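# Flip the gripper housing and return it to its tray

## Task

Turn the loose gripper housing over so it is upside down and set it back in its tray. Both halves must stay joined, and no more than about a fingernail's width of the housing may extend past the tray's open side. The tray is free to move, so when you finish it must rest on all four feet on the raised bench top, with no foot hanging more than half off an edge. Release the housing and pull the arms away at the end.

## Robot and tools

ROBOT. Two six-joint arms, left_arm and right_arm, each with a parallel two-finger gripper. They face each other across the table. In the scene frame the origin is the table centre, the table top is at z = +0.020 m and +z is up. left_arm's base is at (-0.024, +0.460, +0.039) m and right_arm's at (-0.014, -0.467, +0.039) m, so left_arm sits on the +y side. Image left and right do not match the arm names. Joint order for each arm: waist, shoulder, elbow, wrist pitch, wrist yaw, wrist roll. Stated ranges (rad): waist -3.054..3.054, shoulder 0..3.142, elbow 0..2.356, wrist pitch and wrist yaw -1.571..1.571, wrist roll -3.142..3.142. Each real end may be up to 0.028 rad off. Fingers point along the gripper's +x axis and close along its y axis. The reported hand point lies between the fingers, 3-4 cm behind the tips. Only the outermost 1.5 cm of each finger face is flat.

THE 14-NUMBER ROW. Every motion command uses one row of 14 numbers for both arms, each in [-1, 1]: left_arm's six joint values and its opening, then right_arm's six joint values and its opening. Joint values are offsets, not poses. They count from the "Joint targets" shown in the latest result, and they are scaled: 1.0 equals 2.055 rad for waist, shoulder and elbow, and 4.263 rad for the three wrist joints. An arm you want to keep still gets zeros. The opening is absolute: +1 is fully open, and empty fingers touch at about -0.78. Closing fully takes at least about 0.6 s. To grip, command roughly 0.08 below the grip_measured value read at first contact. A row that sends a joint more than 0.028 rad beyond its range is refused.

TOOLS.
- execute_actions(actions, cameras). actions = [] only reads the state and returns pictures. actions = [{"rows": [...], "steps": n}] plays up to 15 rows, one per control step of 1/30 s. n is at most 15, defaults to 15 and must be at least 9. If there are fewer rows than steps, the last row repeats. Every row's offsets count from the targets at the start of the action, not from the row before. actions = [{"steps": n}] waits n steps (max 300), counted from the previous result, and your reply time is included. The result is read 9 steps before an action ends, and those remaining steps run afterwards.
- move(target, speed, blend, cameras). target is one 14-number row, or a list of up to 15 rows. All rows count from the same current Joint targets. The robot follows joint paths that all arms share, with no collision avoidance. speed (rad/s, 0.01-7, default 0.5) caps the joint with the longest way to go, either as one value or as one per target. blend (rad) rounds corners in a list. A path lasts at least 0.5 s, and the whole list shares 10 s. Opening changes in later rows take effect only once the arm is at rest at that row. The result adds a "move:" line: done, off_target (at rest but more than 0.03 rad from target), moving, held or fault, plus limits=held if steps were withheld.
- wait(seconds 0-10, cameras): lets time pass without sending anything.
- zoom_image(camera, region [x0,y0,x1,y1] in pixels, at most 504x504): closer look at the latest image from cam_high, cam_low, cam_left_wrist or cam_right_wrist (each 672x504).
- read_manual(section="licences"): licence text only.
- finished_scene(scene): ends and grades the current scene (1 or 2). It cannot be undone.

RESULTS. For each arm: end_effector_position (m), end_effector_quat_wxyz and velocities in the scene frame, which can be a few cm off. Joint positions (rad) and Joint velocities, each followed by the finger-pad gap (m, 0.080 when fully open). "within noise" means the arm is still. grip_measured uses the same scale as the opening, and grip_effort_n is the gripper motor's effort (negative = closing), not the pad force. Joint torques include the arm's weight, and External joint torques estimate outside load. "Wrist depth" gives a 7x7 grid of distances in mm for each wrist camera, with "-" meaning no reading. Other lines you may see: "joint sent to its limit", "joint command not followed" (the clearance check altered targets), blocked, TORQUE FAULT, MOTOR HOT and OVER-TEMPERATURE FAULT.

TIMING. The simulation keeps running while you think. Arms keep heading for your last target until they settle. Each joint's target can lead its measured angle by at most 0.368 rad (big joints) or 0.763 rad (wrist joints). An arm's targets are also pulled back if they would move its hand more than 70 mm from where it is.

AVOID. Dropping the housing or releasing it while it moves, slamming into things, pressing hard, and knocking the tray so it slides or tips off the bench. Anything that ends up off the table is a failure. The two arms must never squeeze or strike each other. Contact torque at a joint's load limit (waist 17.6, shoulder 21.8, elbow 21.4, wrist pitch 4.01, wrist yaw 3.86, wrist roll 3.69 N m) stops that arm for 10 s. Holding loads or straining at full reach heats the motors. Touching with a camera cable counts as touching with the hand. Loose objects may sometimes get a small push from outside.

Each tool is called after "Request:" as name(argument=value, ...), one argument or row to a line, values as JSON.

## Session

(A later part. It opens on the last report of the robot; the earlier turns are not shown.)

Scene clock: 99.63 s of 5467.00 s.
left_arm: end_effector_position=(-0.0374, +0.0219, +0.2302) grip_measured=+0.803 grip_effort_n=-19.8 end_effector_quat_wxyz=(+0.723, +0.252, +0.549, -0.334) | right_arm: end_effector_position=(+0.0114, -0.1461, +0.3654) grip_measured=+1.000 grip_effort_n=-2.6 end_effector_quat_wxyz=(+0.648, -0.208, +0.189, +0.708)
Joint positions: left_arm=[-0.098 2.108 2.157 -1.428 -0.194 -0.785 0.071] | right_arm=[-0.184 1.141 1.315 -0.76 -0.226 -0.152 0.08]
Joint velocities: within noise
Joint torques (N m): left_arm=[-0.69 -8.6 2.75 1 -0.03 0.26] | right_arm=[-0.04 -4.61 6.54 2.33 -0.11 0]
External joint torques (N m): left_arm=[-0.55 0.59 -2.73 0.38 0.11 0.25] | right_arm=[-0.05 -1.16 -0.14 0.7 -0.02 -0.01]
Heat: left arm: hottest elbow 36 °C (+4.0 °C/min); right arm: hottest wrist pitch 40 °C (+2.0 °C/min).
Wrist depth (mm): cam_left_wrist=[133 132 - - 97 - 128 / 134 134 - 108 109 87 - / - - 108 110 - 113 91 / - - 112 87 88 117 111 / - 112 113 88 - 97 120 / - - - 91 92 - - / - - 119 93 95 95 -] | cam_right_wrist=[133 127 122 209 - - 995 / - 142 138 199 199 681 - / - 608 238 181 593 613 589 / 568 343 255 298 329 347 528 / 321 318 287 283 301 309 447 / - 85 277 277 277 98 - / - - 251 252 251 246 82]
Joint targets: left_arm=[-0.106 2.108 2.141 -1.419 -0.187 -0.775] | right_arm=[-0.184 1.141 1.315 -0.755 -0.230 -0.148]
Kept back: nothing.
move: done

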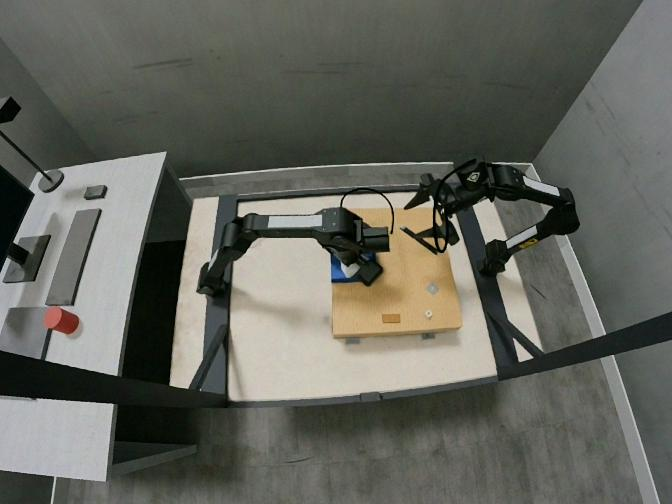

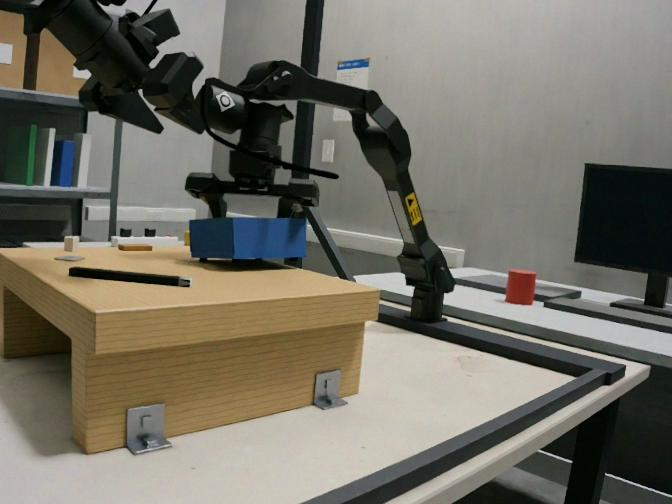

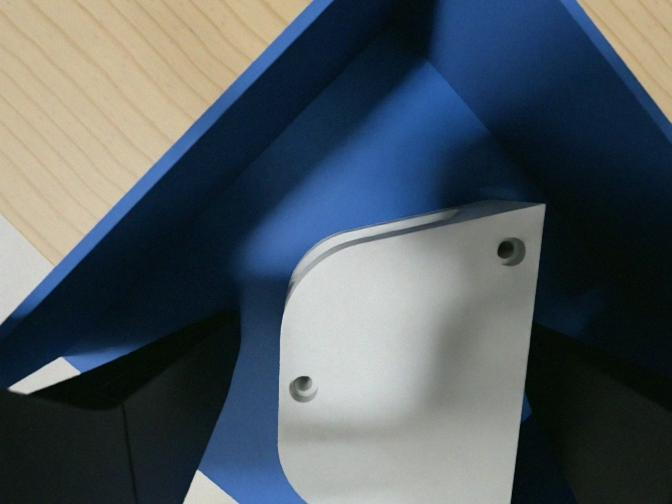

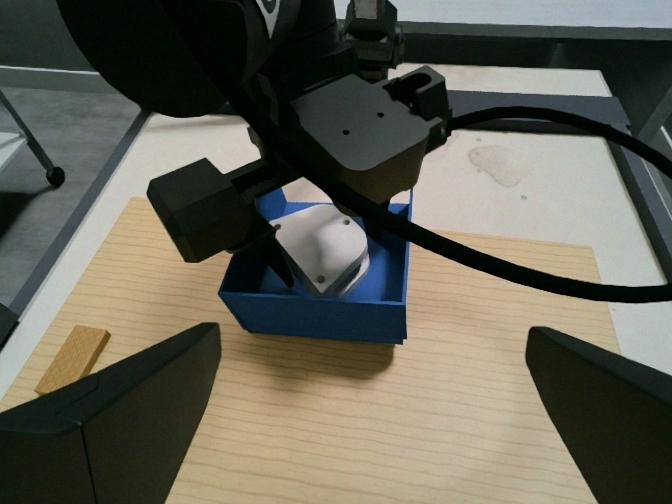

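Request:
zoom_image(
  camera="cam_left_wrist",
  region=[260, 180, 560, 400],
)

Request:
zoom_image(
  camera="cam_right_wrist",
  region=[260, 190, 390, 310],
)

Scaled by 1.680 from the camera's 672x504 image, which has a finer 960x720 frame.

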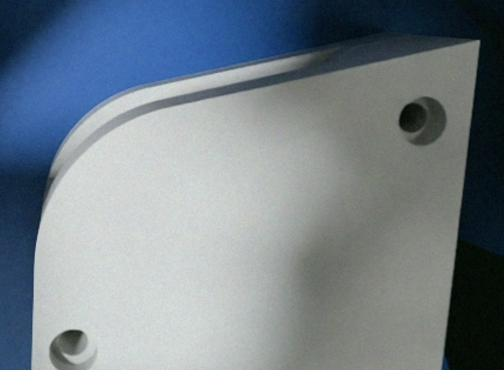

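Scaled by 3.877 from the camera's 672x504 image, which has a finer 960x720 frame.

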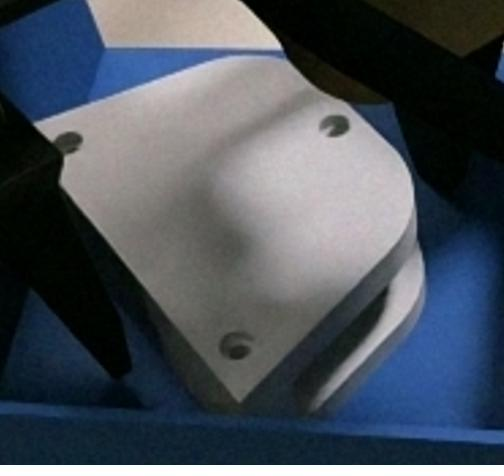

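Request:
move(
  target=[0.0108, 0.0307, 0.0672, -0.0256, 0.0096, 0.0016, 0.8, 0, 0, 0, 0, 0, 0, 1],
  speed=0.04,
)

Request:
zoom_image(
  camera="cam_right_wrist",
  region=[200, 50, 460, 360],
)

Request:
zoom_image(
  camera="cam_low",
  region=[150, 150, 400, 340],
)

Scene clock: 129.60 s of 5467.00 s.
left_arm: end_effector_position=(-0.0386, +0.0240, +0.2334) grip_measured=+0.803 grip_effort_n=-19.8 end_effector_quat_wxyz=(+0.705, +0.264, +0.572, -0.327) | right_arm: end_effector_position=(+0.0114, -0.1461, +0.3654) grip_measured=+1.000 grip_effort_n=-3.0 end_effector_quat_wxyz=(+0.648, -0.208, +0.189, +0.708)
Joint positions: left_arm=[-0.085 2.16 2.266 -1.528 -0.146 -0.775 0.071] | right_arm=[-0.184 1.141 1.315 -0.76 -0.226 -0.152 0.08]
Joint velocities: within noise
Joint torques (N m): left_arm=[0.06 -7.64 5.44 0.44 0 0.19] | right_arm=[-0.03 -4.62 6.55 2.33 -0.12 0]
External joint torques (N m): left_arm=[0.01 1.94 0 -0.1 0.13 0.19] | right_arm=[-0.04 -1.25 -0.11 0.69 -0.02 -0.01]
Heat: left arm: hottest shoulder 39 °C (+7.0 °C/min); right arm: hottest wrist pitch 41 °C (+2.0 °C/min).
Wrist depth (mm): cam_left_wrist=[127 127 - - 99 - 122 / 131 - - 104 105 87 - / - - 106 108 - 110 92 / - 107 110 85 86 116 115 / - 112 113 88 - 98 119 / - - - 91 93 - - / - - 123 95 97 96 -] | cam_right_wrist=[126 123 113 200 988 994 993 / - 134 135 199 201 685 - / - 603 235 182 579 610 596 / 568 343 264 296 330 346 529 / 320 317 287 282 301 307 447 / - 85 278 277 276 98 - / - - 252 251 251 246 82]
Joint targets: left_arm=[-0.084 2.172 2.279 -1.528 -0.146 -0.768] | right_arm=[-0.184 1.141 1.315 -0.755 -0.230 -0.148]
Kept back: nothing.
move: done

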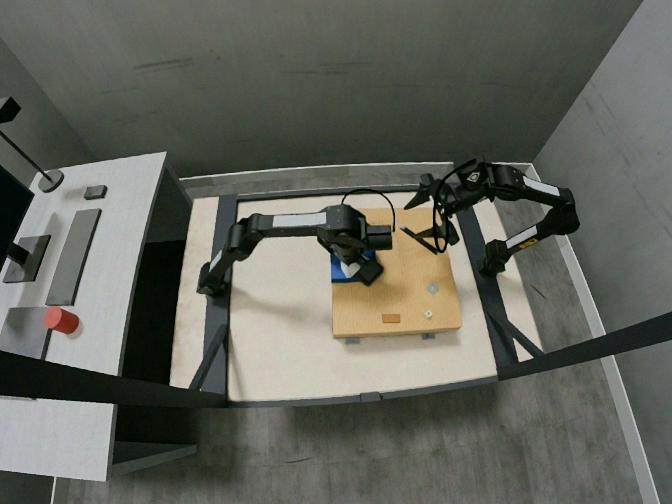

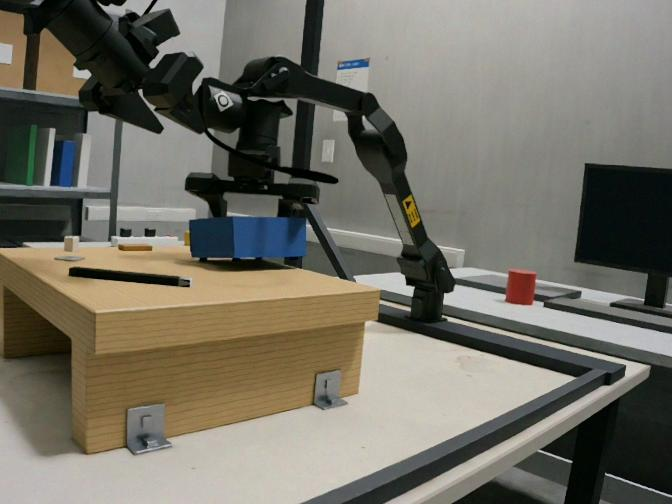

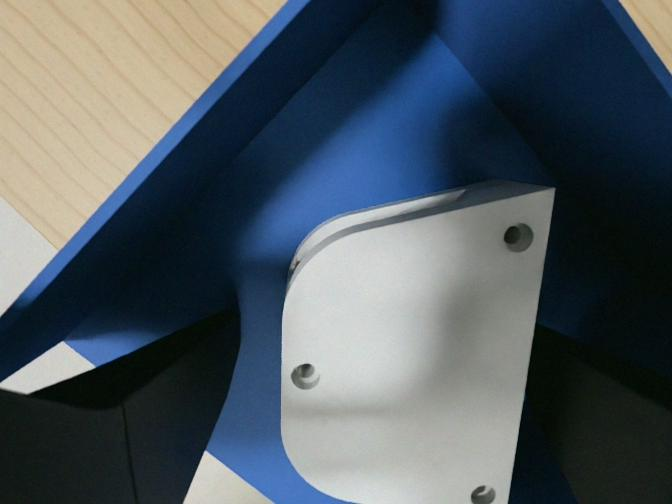

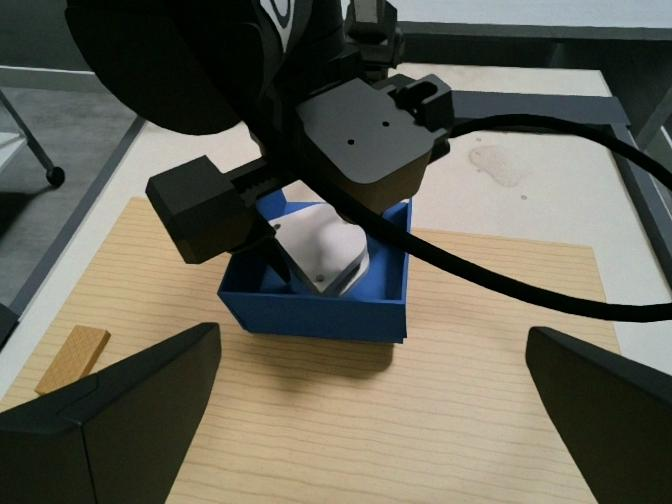

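Scaled by 1.626 from the camera's 672x504 image, which has a finer 960x720 frame.

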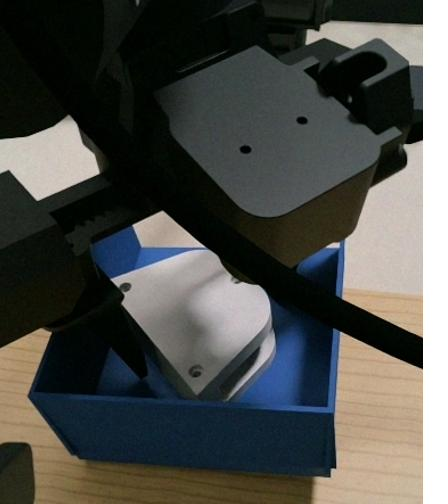

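Scaled by 2.016 from the camera's 672x504 image, which has a finer 960x720 frame.

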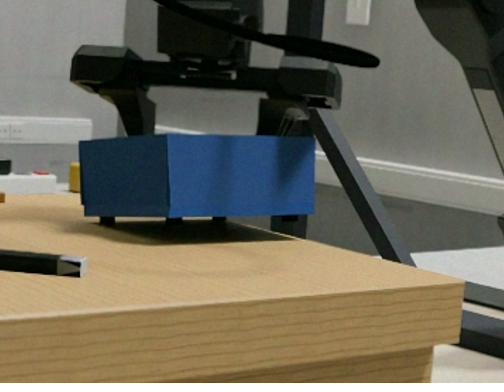

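Request:
move(
  target=[
    [-0.0084, -0.0163, -0.0061, 0.0033, -0.0096, -0.0030, 0.8, 0, 0, 0, 0, 0, 0, 1],
    [-0.0034, -0.0065, 0.0096, 0.0009, -0.0091, -0.0007, 0.644, 0, 0, 0, 0, 0, 0, 1],
  ],
  speed=[0.03, 0.05],
)

Request:
zoom_image(
  camera="cam_right_wrist",
  region=[200, 50, 460, 360],
)

Scene clock: 144.83 s of 5467.00 s.
left_arm: end_effector_position=(-0.0367, +0.0208, +0.2409) grip_measured=+0.648 grip_effort_n=-22.1 end_effector_quat_wxyz=(+0.717, +0.258, +0.556, -0.330) | right_arm: end_effector_position=(+0.0114, -0.1461, +0.3654) grip_measured=+1.000 grip_effort_n=-3.0 end_effector_quat_wxyz=(+0.648, -0.208, +0.189, +0.708)
Joint positions: left_arm=[-0.091 2.158 2.287 -1.525 -0.18 -0.778 0.064] | right_arm=[-0.184 1.141 1.315 -0.76 -0.226 -0.152 0.08]
Joint velocities: within noise
Joint torques (N m): left_arm=[0.01 -8.79 5.39 0.48 -0.17 0.19] | right_arm=[-0.04 -4.62 6.55 2.33 -0.11 0]
External joint torques (N m): left_arm=[0 0.67 0 -0.12 -0.02 0.19] | right_arm=[-0.06 -1.18 -0.11 0.71 -0.02 -0.01]
Heat: left arm: hottest shoulder 39 °C (+6.0 °C/min); right arm: hottest wrist pitch 41 °C (+1.0 °C/min).
Wrist depth (mm): cam_left_wrist=[139 139 137 92 97 134 133 / 141 140 88 125 125 89 135 / 143 - 127 127 126 115 136 / - 117 130 102 101 127 110 / - 133 131 104 - 128 121 / - - 86 105 104 - - / - - 135 136 106 92 -] | cam_right_wrist=[123 123 124 197 - - 979 / - 679 195 187 189 674 - / - 587 225 173 576 614 603 / 565 342 269 307 323 346 532 / 319 317 296 287 302 307 449 / - 85 276 278 276 98 - / - - 252 251 251 246 82]
Joint targets: left_arm=[-0.091 2.158 2.299 -1.524 -0.185 -0.771] | right_arm=[-0.184 1.141 1.315 -0.755 -0.230 -0.148]
Kept back: nothing.
move: done

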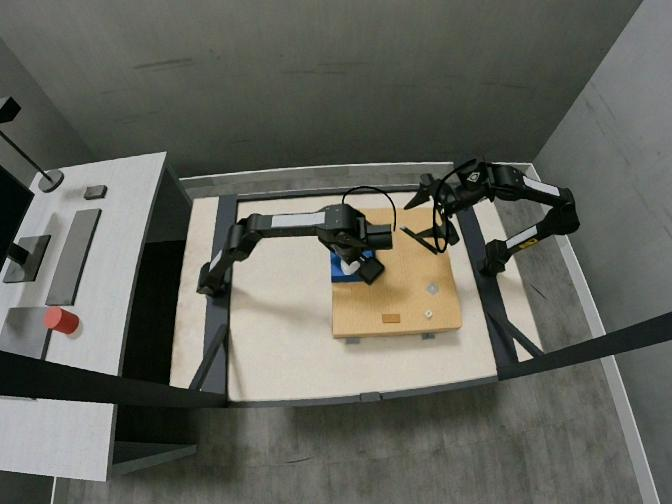

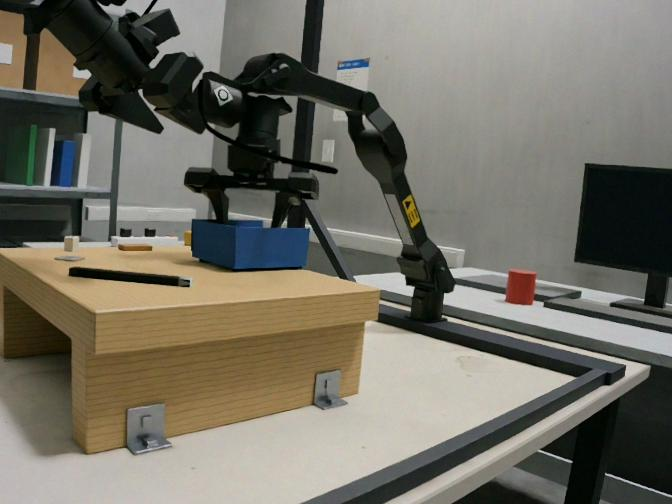

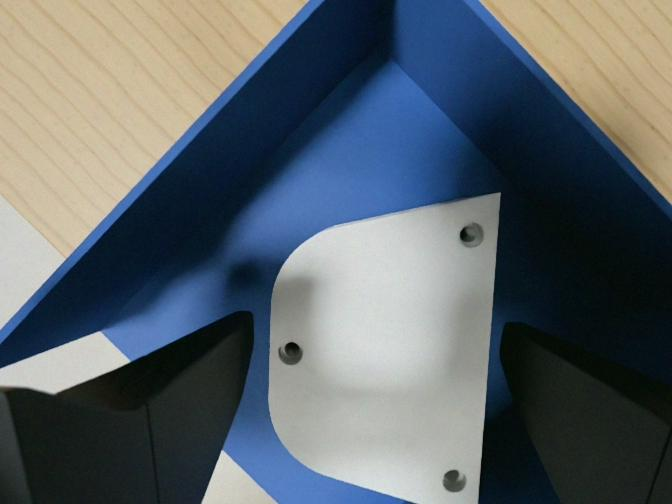

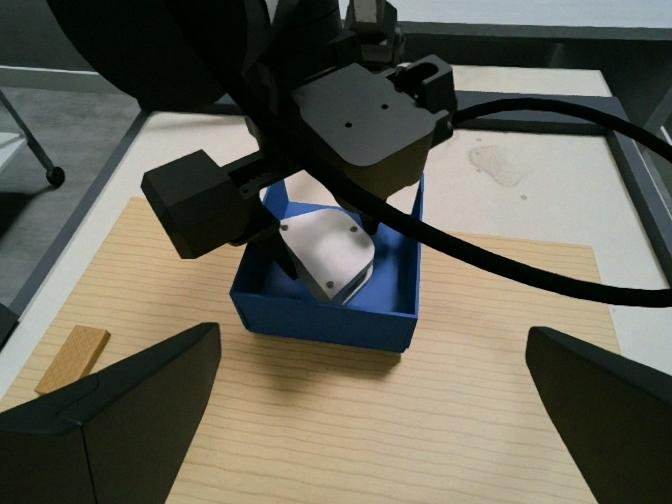

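Scaled by 1.626 from the camera's 672x504 image, which has a finer 960x720 frame.

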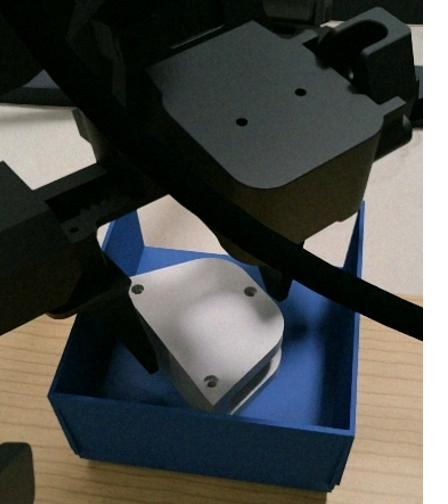

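Request:
move(
  target=[
    [0, -0.0085, -0.0297, 0.0102, 0, 0, 0.644, 0, 0, 0, 0, 0, 0, 1],
    [0, -0.0085, -0.0297, 0.0102, 0, 0, 0.44, 0, 0, 0, 0, 0, 0, 1],
  ],
  speed=[0.04, 0.04],
)

Request:
zoom_image(
  camera="cam_right_wrist",
  region=[200, 50, 460, 360],
)

Request:
zoom_image(
  camera="cam_left_wrist",
  region=[200, 150, 560, 504],
)

Scene clock: 148.20 s of 5467.00 s.
left_arm: end_effector_position=(-0.0369, +0.0177, +0.2314) grip_measured=+0.444 grip_effort_n=-21.6 end_effector_quat_wxyz=(+0.717, +0.259, +0.557, -0.330) | right_arm: end_effector_position=(+0.0114, -0.1461, +0.3654) grip_measured=+1.000 grip_effort_n=-2.6 end_effector_quat_wxyz=(+0.648, -0.208, +0.189, +0.708)
Joint positions: left_arm=[-0.091 2.158 2.247 -1.487 -0.18 -0.778 0.055] | right_arm=[-0.184 1.141 1.315 -0.76 -0.226 -0.152 0.08]
Joint velocities: within noise
Joint torques (N m): left_arm=[0.01 -10.74 3.35 0.82 -0.17 0.19] | right_arm=[-0.04 -4.62 6.54 2.33 -0.11 0]
External joint torques (N m): left_arm=[-0.05 -1.17 -2.12 0.24 -0.02 0.19] | right_arm=[-0.03 -1.23 -0.09 0.71 -0.03 0]
Heat: left arm: hottest shoulder 40 °C (+7.1 °C/min); right arm: hottest wrist pitch 41 °C (+1.0 °C/min).
Wrist depth (mm): cam_left_wrist=[- 129 - 88 90 - 124 / 131 130 90 111 111 83 126 / - - 108 112 113 113 - / - 102 116 89 89 116 102 / - 117 91 90 90 118 118 / - - 85 92 93 - - / - - 83 94 95 94 -] | cam_right_wrist=[121 112 114 203 989 989 976 / - 132 137 199 200 680 - / - 621 230 182 575 605 599 / 571 343 237 294 347 348 530 / 319 318 296 281 301 134 446 / - 85 276 277 276 98 - / - - 252 251 251 245 82]
Joint targets: left_arm=[-0.091 2.141 2.238 -1.481 -0.185 -0.771] | right_arm=[-0.184 1.141 1.315 -0.755 -0.230 -0.148]
Kept back: nothing.
move: done

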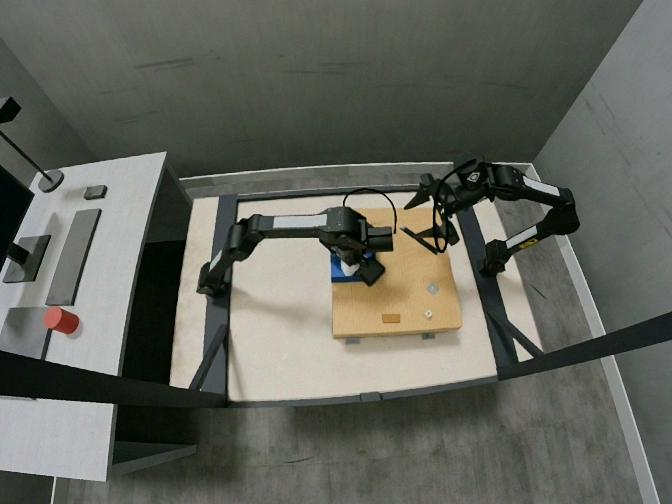

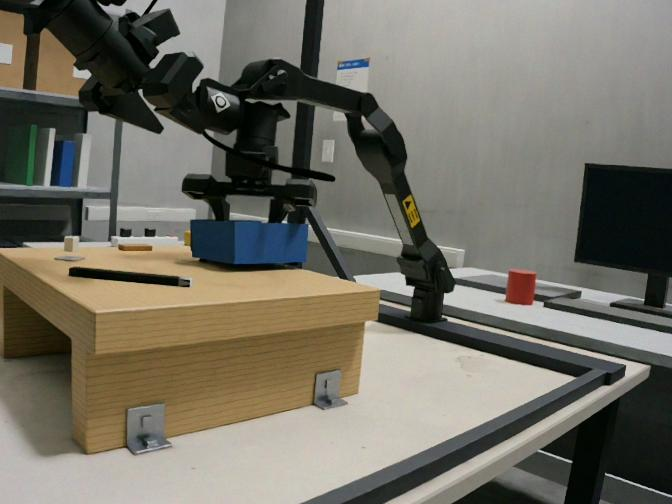

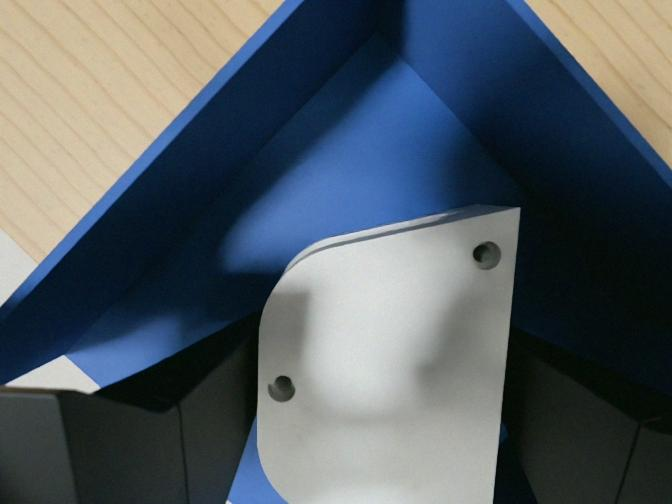

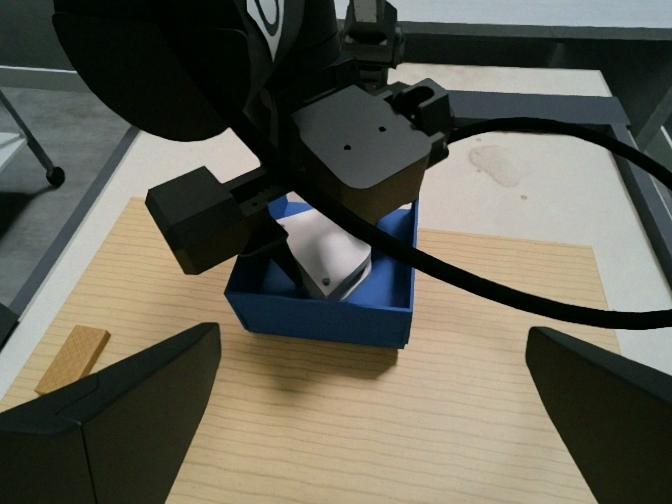

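Scaled by 1.626 from the camera's 672x504 image, which has a finer 960x720 frame.

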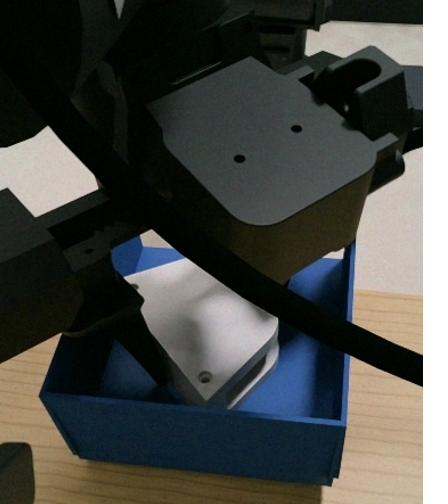

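Scaled by 1.400 from the camera's 672x504 image, which has a finer 960x720 frame.

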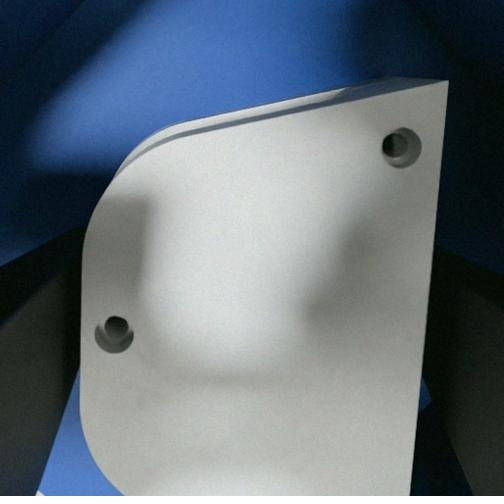

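Request:
move(
  target=[0, 0, 0, 0, 0, 0, 0.37, 0, 0, 0, 0, 0, 0, 1],
  speed=0.05,
)

Request:
zoom_image(
  camera="cam_right_wrist",
  region=[200, 50, 460, 360],
)

Request:
zoom_image(
  camera="cam_low",
  region=[150, 150, 400, 340],
)

Scene clock: 149.87 s of 5467.00 s.
left_arm: end_effector_position=(-0.0368, +0.0178, +0.2312) grip_measured=+0.376 grip_effort_n=-29.5 end_effector_quat_wxyz=(+0.717, +0.260, +0.556, -0.330) | right_arm: end_effector_position=(+0.0114, -0.1461, +0.3654) grip_measured=+1.000 grip_effort_n=-2.6 end_effector_quat_wxyz=(+0.648, -0.208, +0.189, +0.708)
Joint positions: left_arm=[-0.091 2.158 2.246 -1.487 -0.18 -0.777 0.052] | right_arm=[-0.184 1.141 1.315 -0.76 -0.226 -0.152 0.08]
Joint velocities: within noise
Joint torques (N m): left_arm=[0 -10.73 3.42 0.82 -0.16 0.19] | right_arm=[-0.05 -4.62 6.54 2.33 -0.11 -0.01]
External joint torques (N m): left_arm=[0 -1.24 -2.01 0.24 -0.02 0.19] | right_arm=[-0.04 -1.22 -0.12 0.7 -0.03 -0.01]
Heat: left arm: hottest shoulder 40 °C (+7.0 °C/min); right arm: hottest wrist pitch 41 °C (+1.0 °C/min).
Wrist depth (mm): cam_left_wrist=[- 129 - 90 90 124 124 / 131 131 90 112 112 83 125 / - - 108 114 114 108 - / - 102 117 90 89 116 103 / - 119 91 91 90 118 117 / - - 81 93 93 - - / - - 85 94 94 93 -] | cam_right_wrist=[121 112 114 203 990 990 978 / - 132 142 199 201 681 - / - 621 230 183 578 612 593 / 568 342 238 293 347 348 528 / 321 319 296 284 301 134 448 / - 85 276 276 276 98 - / - - 252 250 251 246 82]
Joint targets: left_arm=[-0.091 2.141 2.238 -1.481 -0.185 -0.771] | right_arm=[-0.184 1.141 1.315 -0.755 -0.230 -0.148]
Kept back: nothing.
move: done

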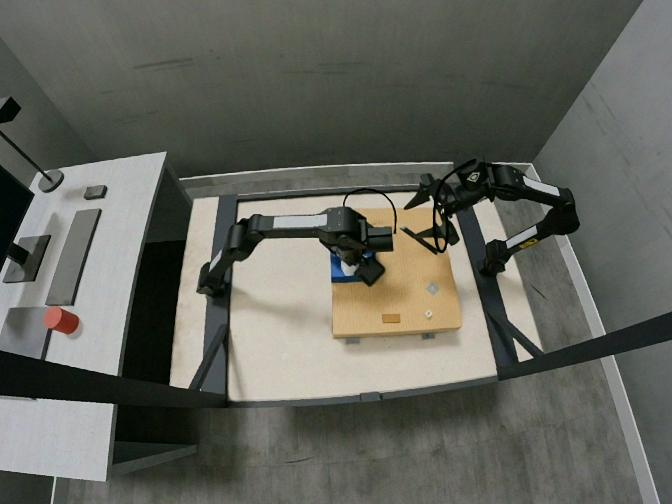

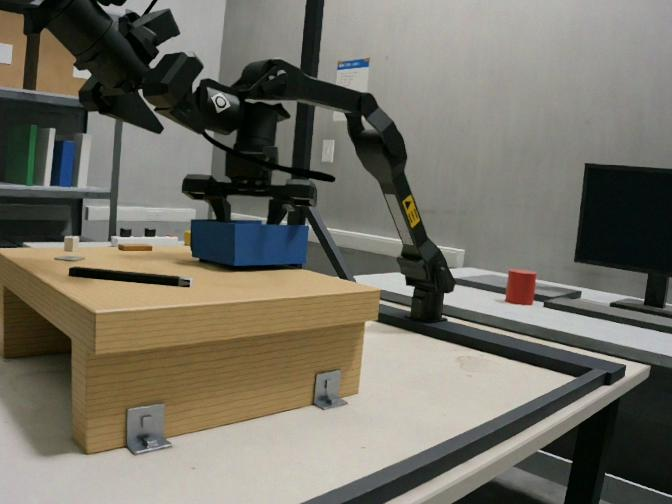

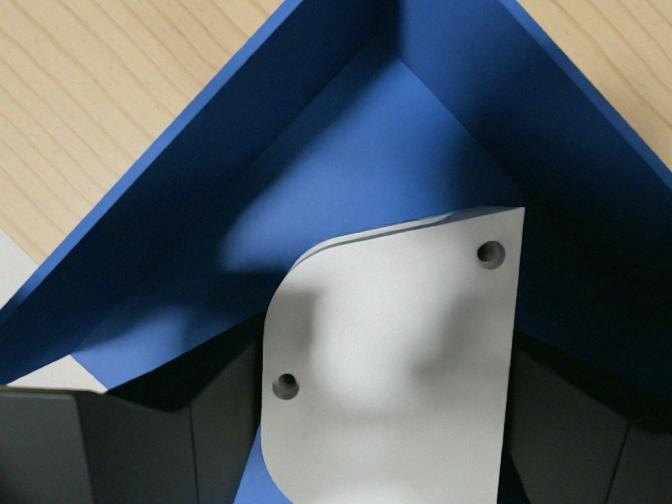

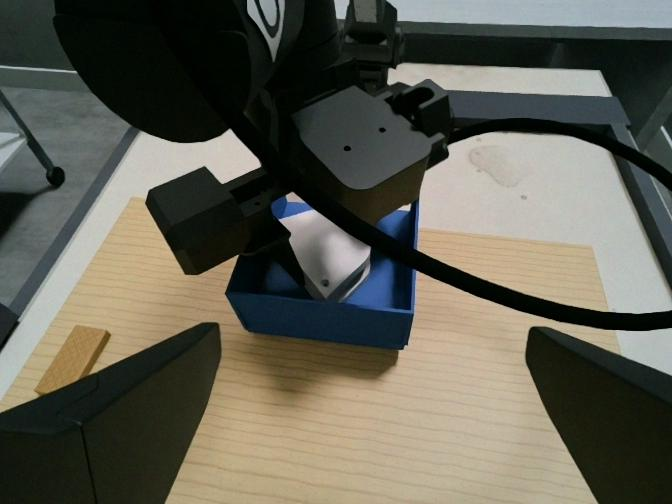

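Scaled by 1.626 from the camera's 672x504 image, which has a finer 960x720 frame.

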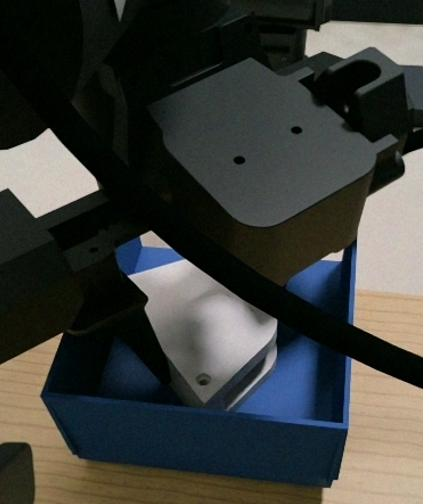

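Scaled by 2.016 from the camera's 672x504 image, which has a finer 960x720 frame.

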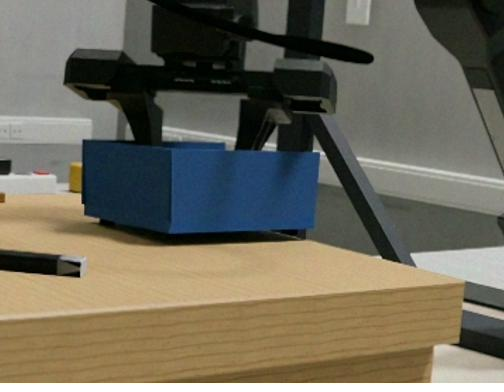

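Request:
move(
  target=[
    [0, 0, 0, 0, 0, 0, 0.33, 0, 0, 0, 0, 0, 0, 1],
    [0.0044, 0, 0, 0, 0, 0, 0.33, 0, 0, 0, 0, 0, 0, 1],
  ],
  speed=0.03,
)

Request:
zoom_image(
  camera="cam_right_wrist",
  region=[200, 150, 460, 360],
)

Request:
zoom_image(
  camera="cam_left_wrist",
  region=[200, 150, 560, 504],
)

Scene clock: 151.63 s of 5467.00 s.
left_arm: end_effector_position=(-0.0341, +0.0178, +0.2314) grip_measured=+0.348 grip_effort_n=-83.5 end_effector_quat_wxyz=(+0.718, +0.258, +0.557, -0.328) | right_arm: end_effector_position=(+0.0114, -0.1461, +0.3654) grip_measured=+1.000 grip_effort_n=-2.6 end_effector_quat_wxyz=(+0.648, -0.208, +0.189, +0.708)
Joint positions: left_arm=[-0.085 2.158 2.246 -1.487 -0.18 -0.777 0.051] | right_arm=[-0.184 1.141 1.315 -0.76 -0.226 -0.152 0.08]
Joint velocities: within noise
Joint torques (N m): left_arm=[0.22 -10.81 3.41 0.82 -0.16 0.19] | right_arm=[-0.04 -4.61 6.53 2.33 -0.12 -0.01]
External joint torques (N m): left_arm=[0.23 -1.33 -2.03 0.23 -0.02 0.19] | right_arm=[-0.05 -1.17 -0.21 0.67 -0.02 -0.01]
Heat: left arm: hottest shoulder 41 °C (+8.0 °C/min); right arm: hottest wrist pitch 41 °C (+1.0 °C/min).
Wrist depth (mm): cam_left_wrist=[- 129 127 92 91 124 124 / 132 131 84 116 114 83 125 / 133 - 105 118 117 108 - / - 100 120 90 90 117 103 / - 123 91 91 91 118 118 / - - 81 93 93 - - / - - 85 95 95 94 -] | cam_right_wrist=[122 121 114 198 988 982 994 / - 132 136 199 198 679 - / - 621 233 182 575 607 594 / 569 343 237 297 342 347 526 / 322 319 297 285 301 134 444 / - 85 278 277 276 98 - / - - 251 250 251 246 82]
Joint targets: left_arm=[-0.082 2.140 2.238 -1.481 -0.185 -0.771] | right_arm=[-0.184 1.141 1.315 -0.755 -0.230 -0.148]
Kept back: nothing.
move: done

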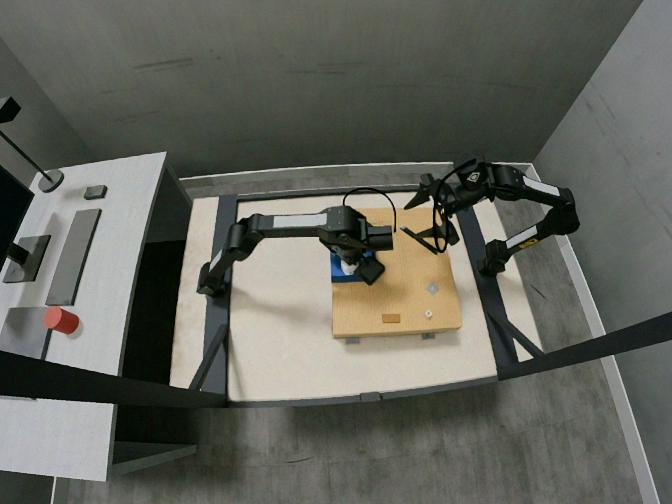

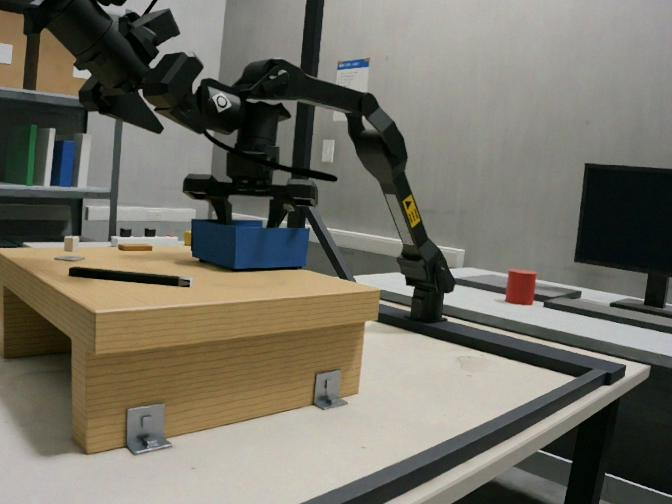

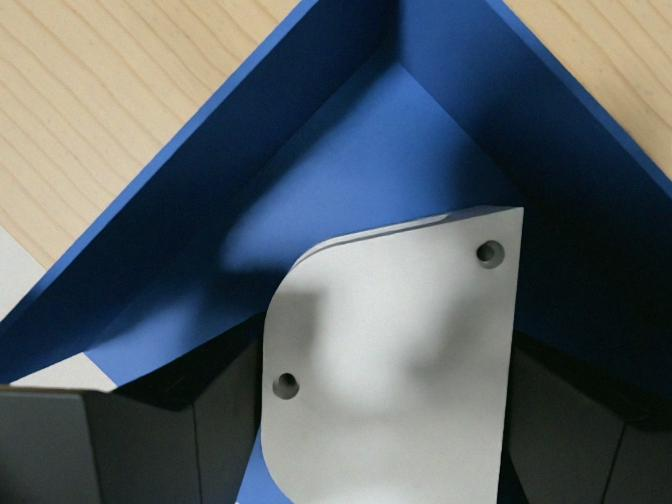

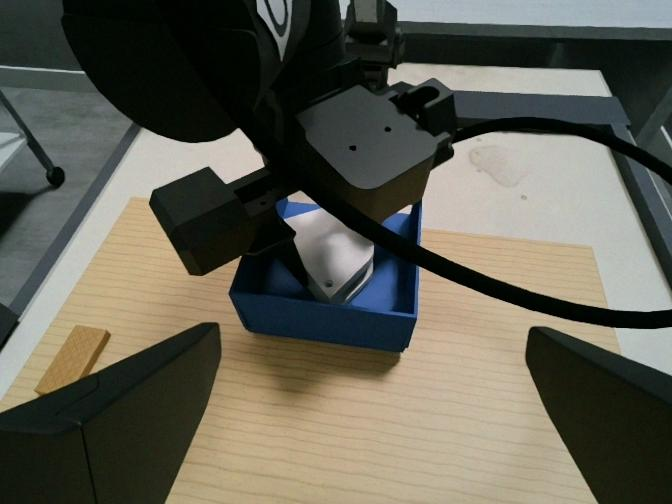

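Scaled by 1.938 from the camera's 672x504 image, which has a finer 960x720 frame.

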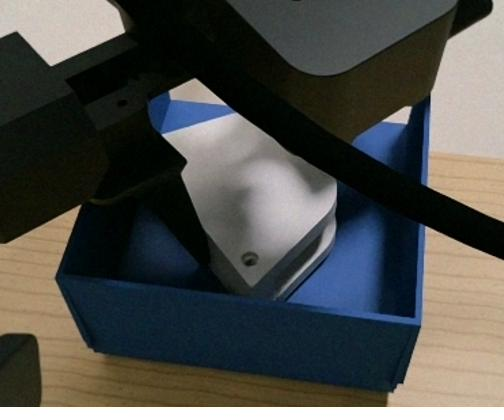

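Scaled by 1.400 from the camera's 672x504 image, which has a finer 960x720 frame.

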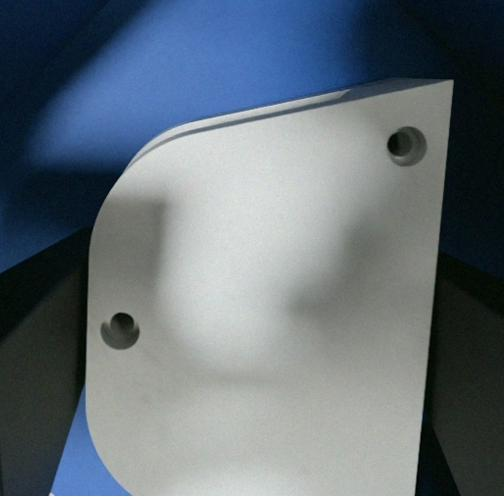

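Request:
move(
  target=[0.0078, -0.0380, -0.0623, 0.0115, 0.0008, -0.0009, 0.33, 0, 0, 0, 0, 0, 0, 1],
  speed=0.08,
)

Request:
zoom_image(
  camera="cam_right_wrist",
  region=[200, 130, 460, 360],
)

Request:
zoom_image(
  camera="cam_left_wrist",
  region=[200, 150, 560, 504],
)

Scene clock: 159.17 s of 5467.00 s.
left_arm: end_effector_position=(-0.0264, +0.0315, +0.2306) grip_measured=+0.348 grip_effort_n=-83.5 end_effector_quat_wxyz=(+0.721, +0.252, +0.560, -0.322) | right_arm: end_effector_position=(+0.0114, -0.1461, +0.3654) grip_measured=+1.000 grip_effort_n=-2.6 end_effector_quat_wxyz=(+0.648, -0.208, +0.189, +0.708)
Joint positions: left_arm=[-0.069 2.079 2.12 -1.438 -0.178 -0.778 0.051] | right_arm=[-0.184 1.141 1.315 -0.76 -0.226 -0.152 0.08]
Joint velocities: within noise
Joint torques (N m): left_arm=[0.28 -10.27 3.37 0.84 -0.11 0.04] | right_arm=[-0.03 -4.62 6.54 2.33 -0.11 -0.01]
External joint torques (N m): left_arm=[0.26 -0.97 -2.25 0.25 0.05 0.04] | right_arm=[-0.04 -1.29 -0.04 0.73 -0.02 -0.01]
Heat: left arm: hottest shoulder 43 °C (+8.1 °C/min); right arm: hottest wrist pitch 41 °C (+1.0 °C/min).
Wrist depth (mm): cam_left_wrist=[- 129 127 - 107 94 - / 131 130 - 115 115 114 95 / 133 132 100 117 116 116 107 / - 95 120 90 90 117 117 / - 122 91 91 90 118 118 / - - 81 93 93 - - / - - 84 95 95 94 -] | cam_right_wrist=[- 133 126 205 - 999 988 / - 686 142 203 204 668 - / - 622 235 226 576 608 587 / 565 351 269 304 332 347 527 / 320 318 296 290 303 314 455 / - 85 277 276 276 98 - / - - 252 251 251 246 82]
Joint targets: left_arm=[-0.066 2.062 2.110 -1.432 -0.182 -0.775] | right_arm=[-0.184 1.141 1.315 -0.755 -0.230 -0.148]
Kept back: nothing.
move: done

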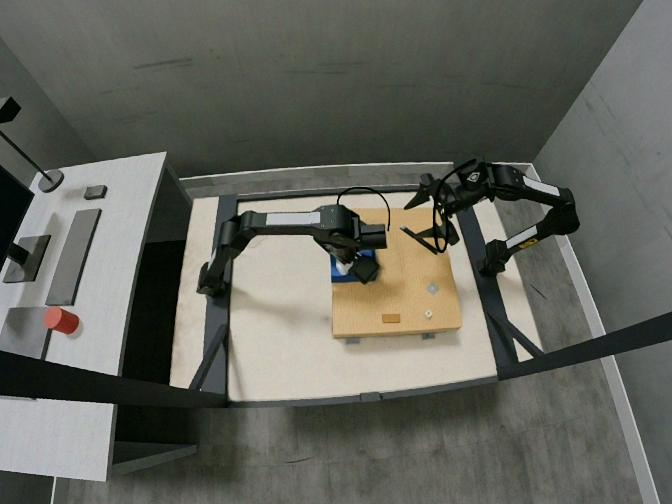

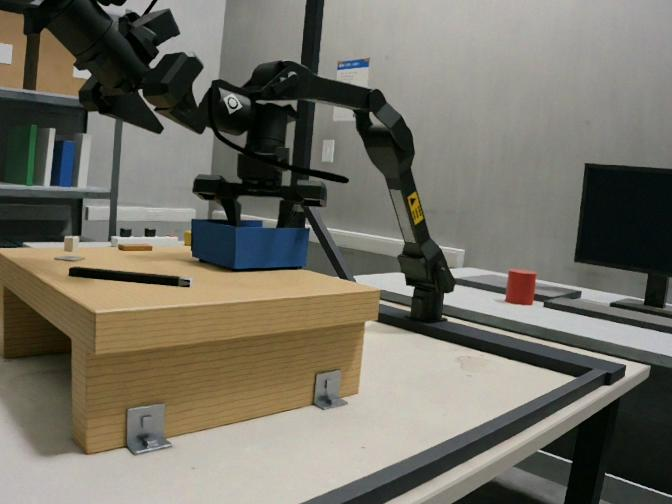

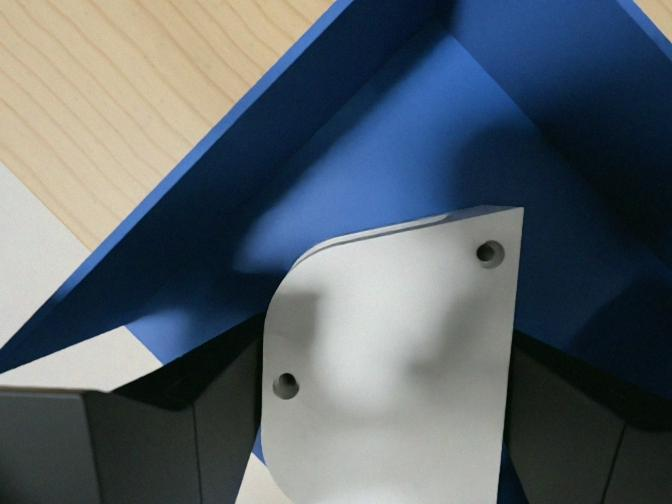

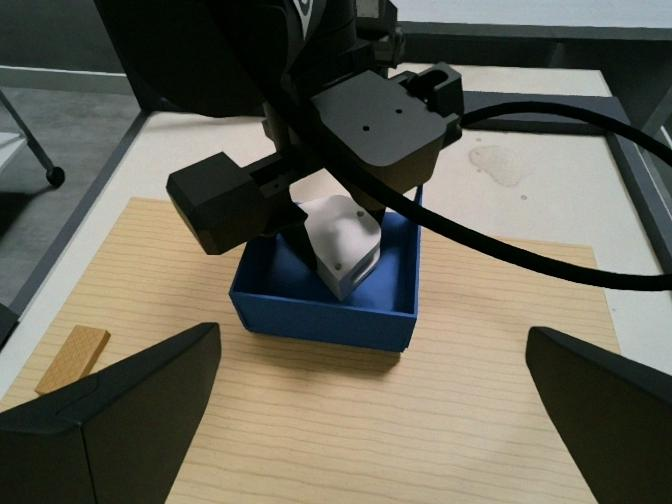

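Scaled by 1.938 from the camera's 672x504 image, which has a finer 960x720 frame.

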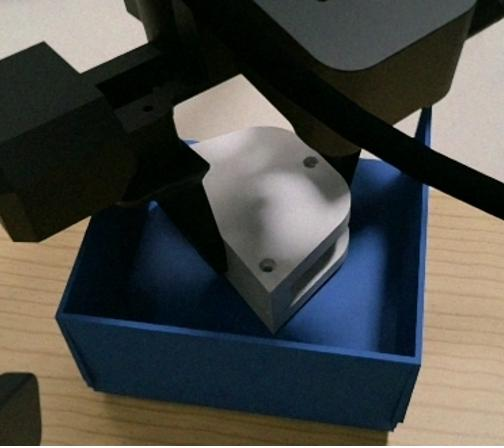

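Scaled by 1.400 from the camera's 672x504 image, which has a finer 960x720 frame.

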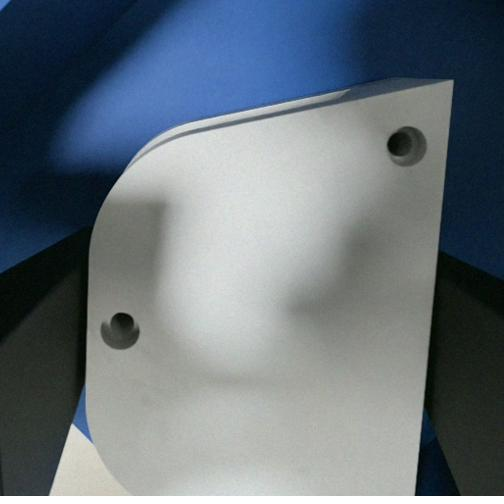

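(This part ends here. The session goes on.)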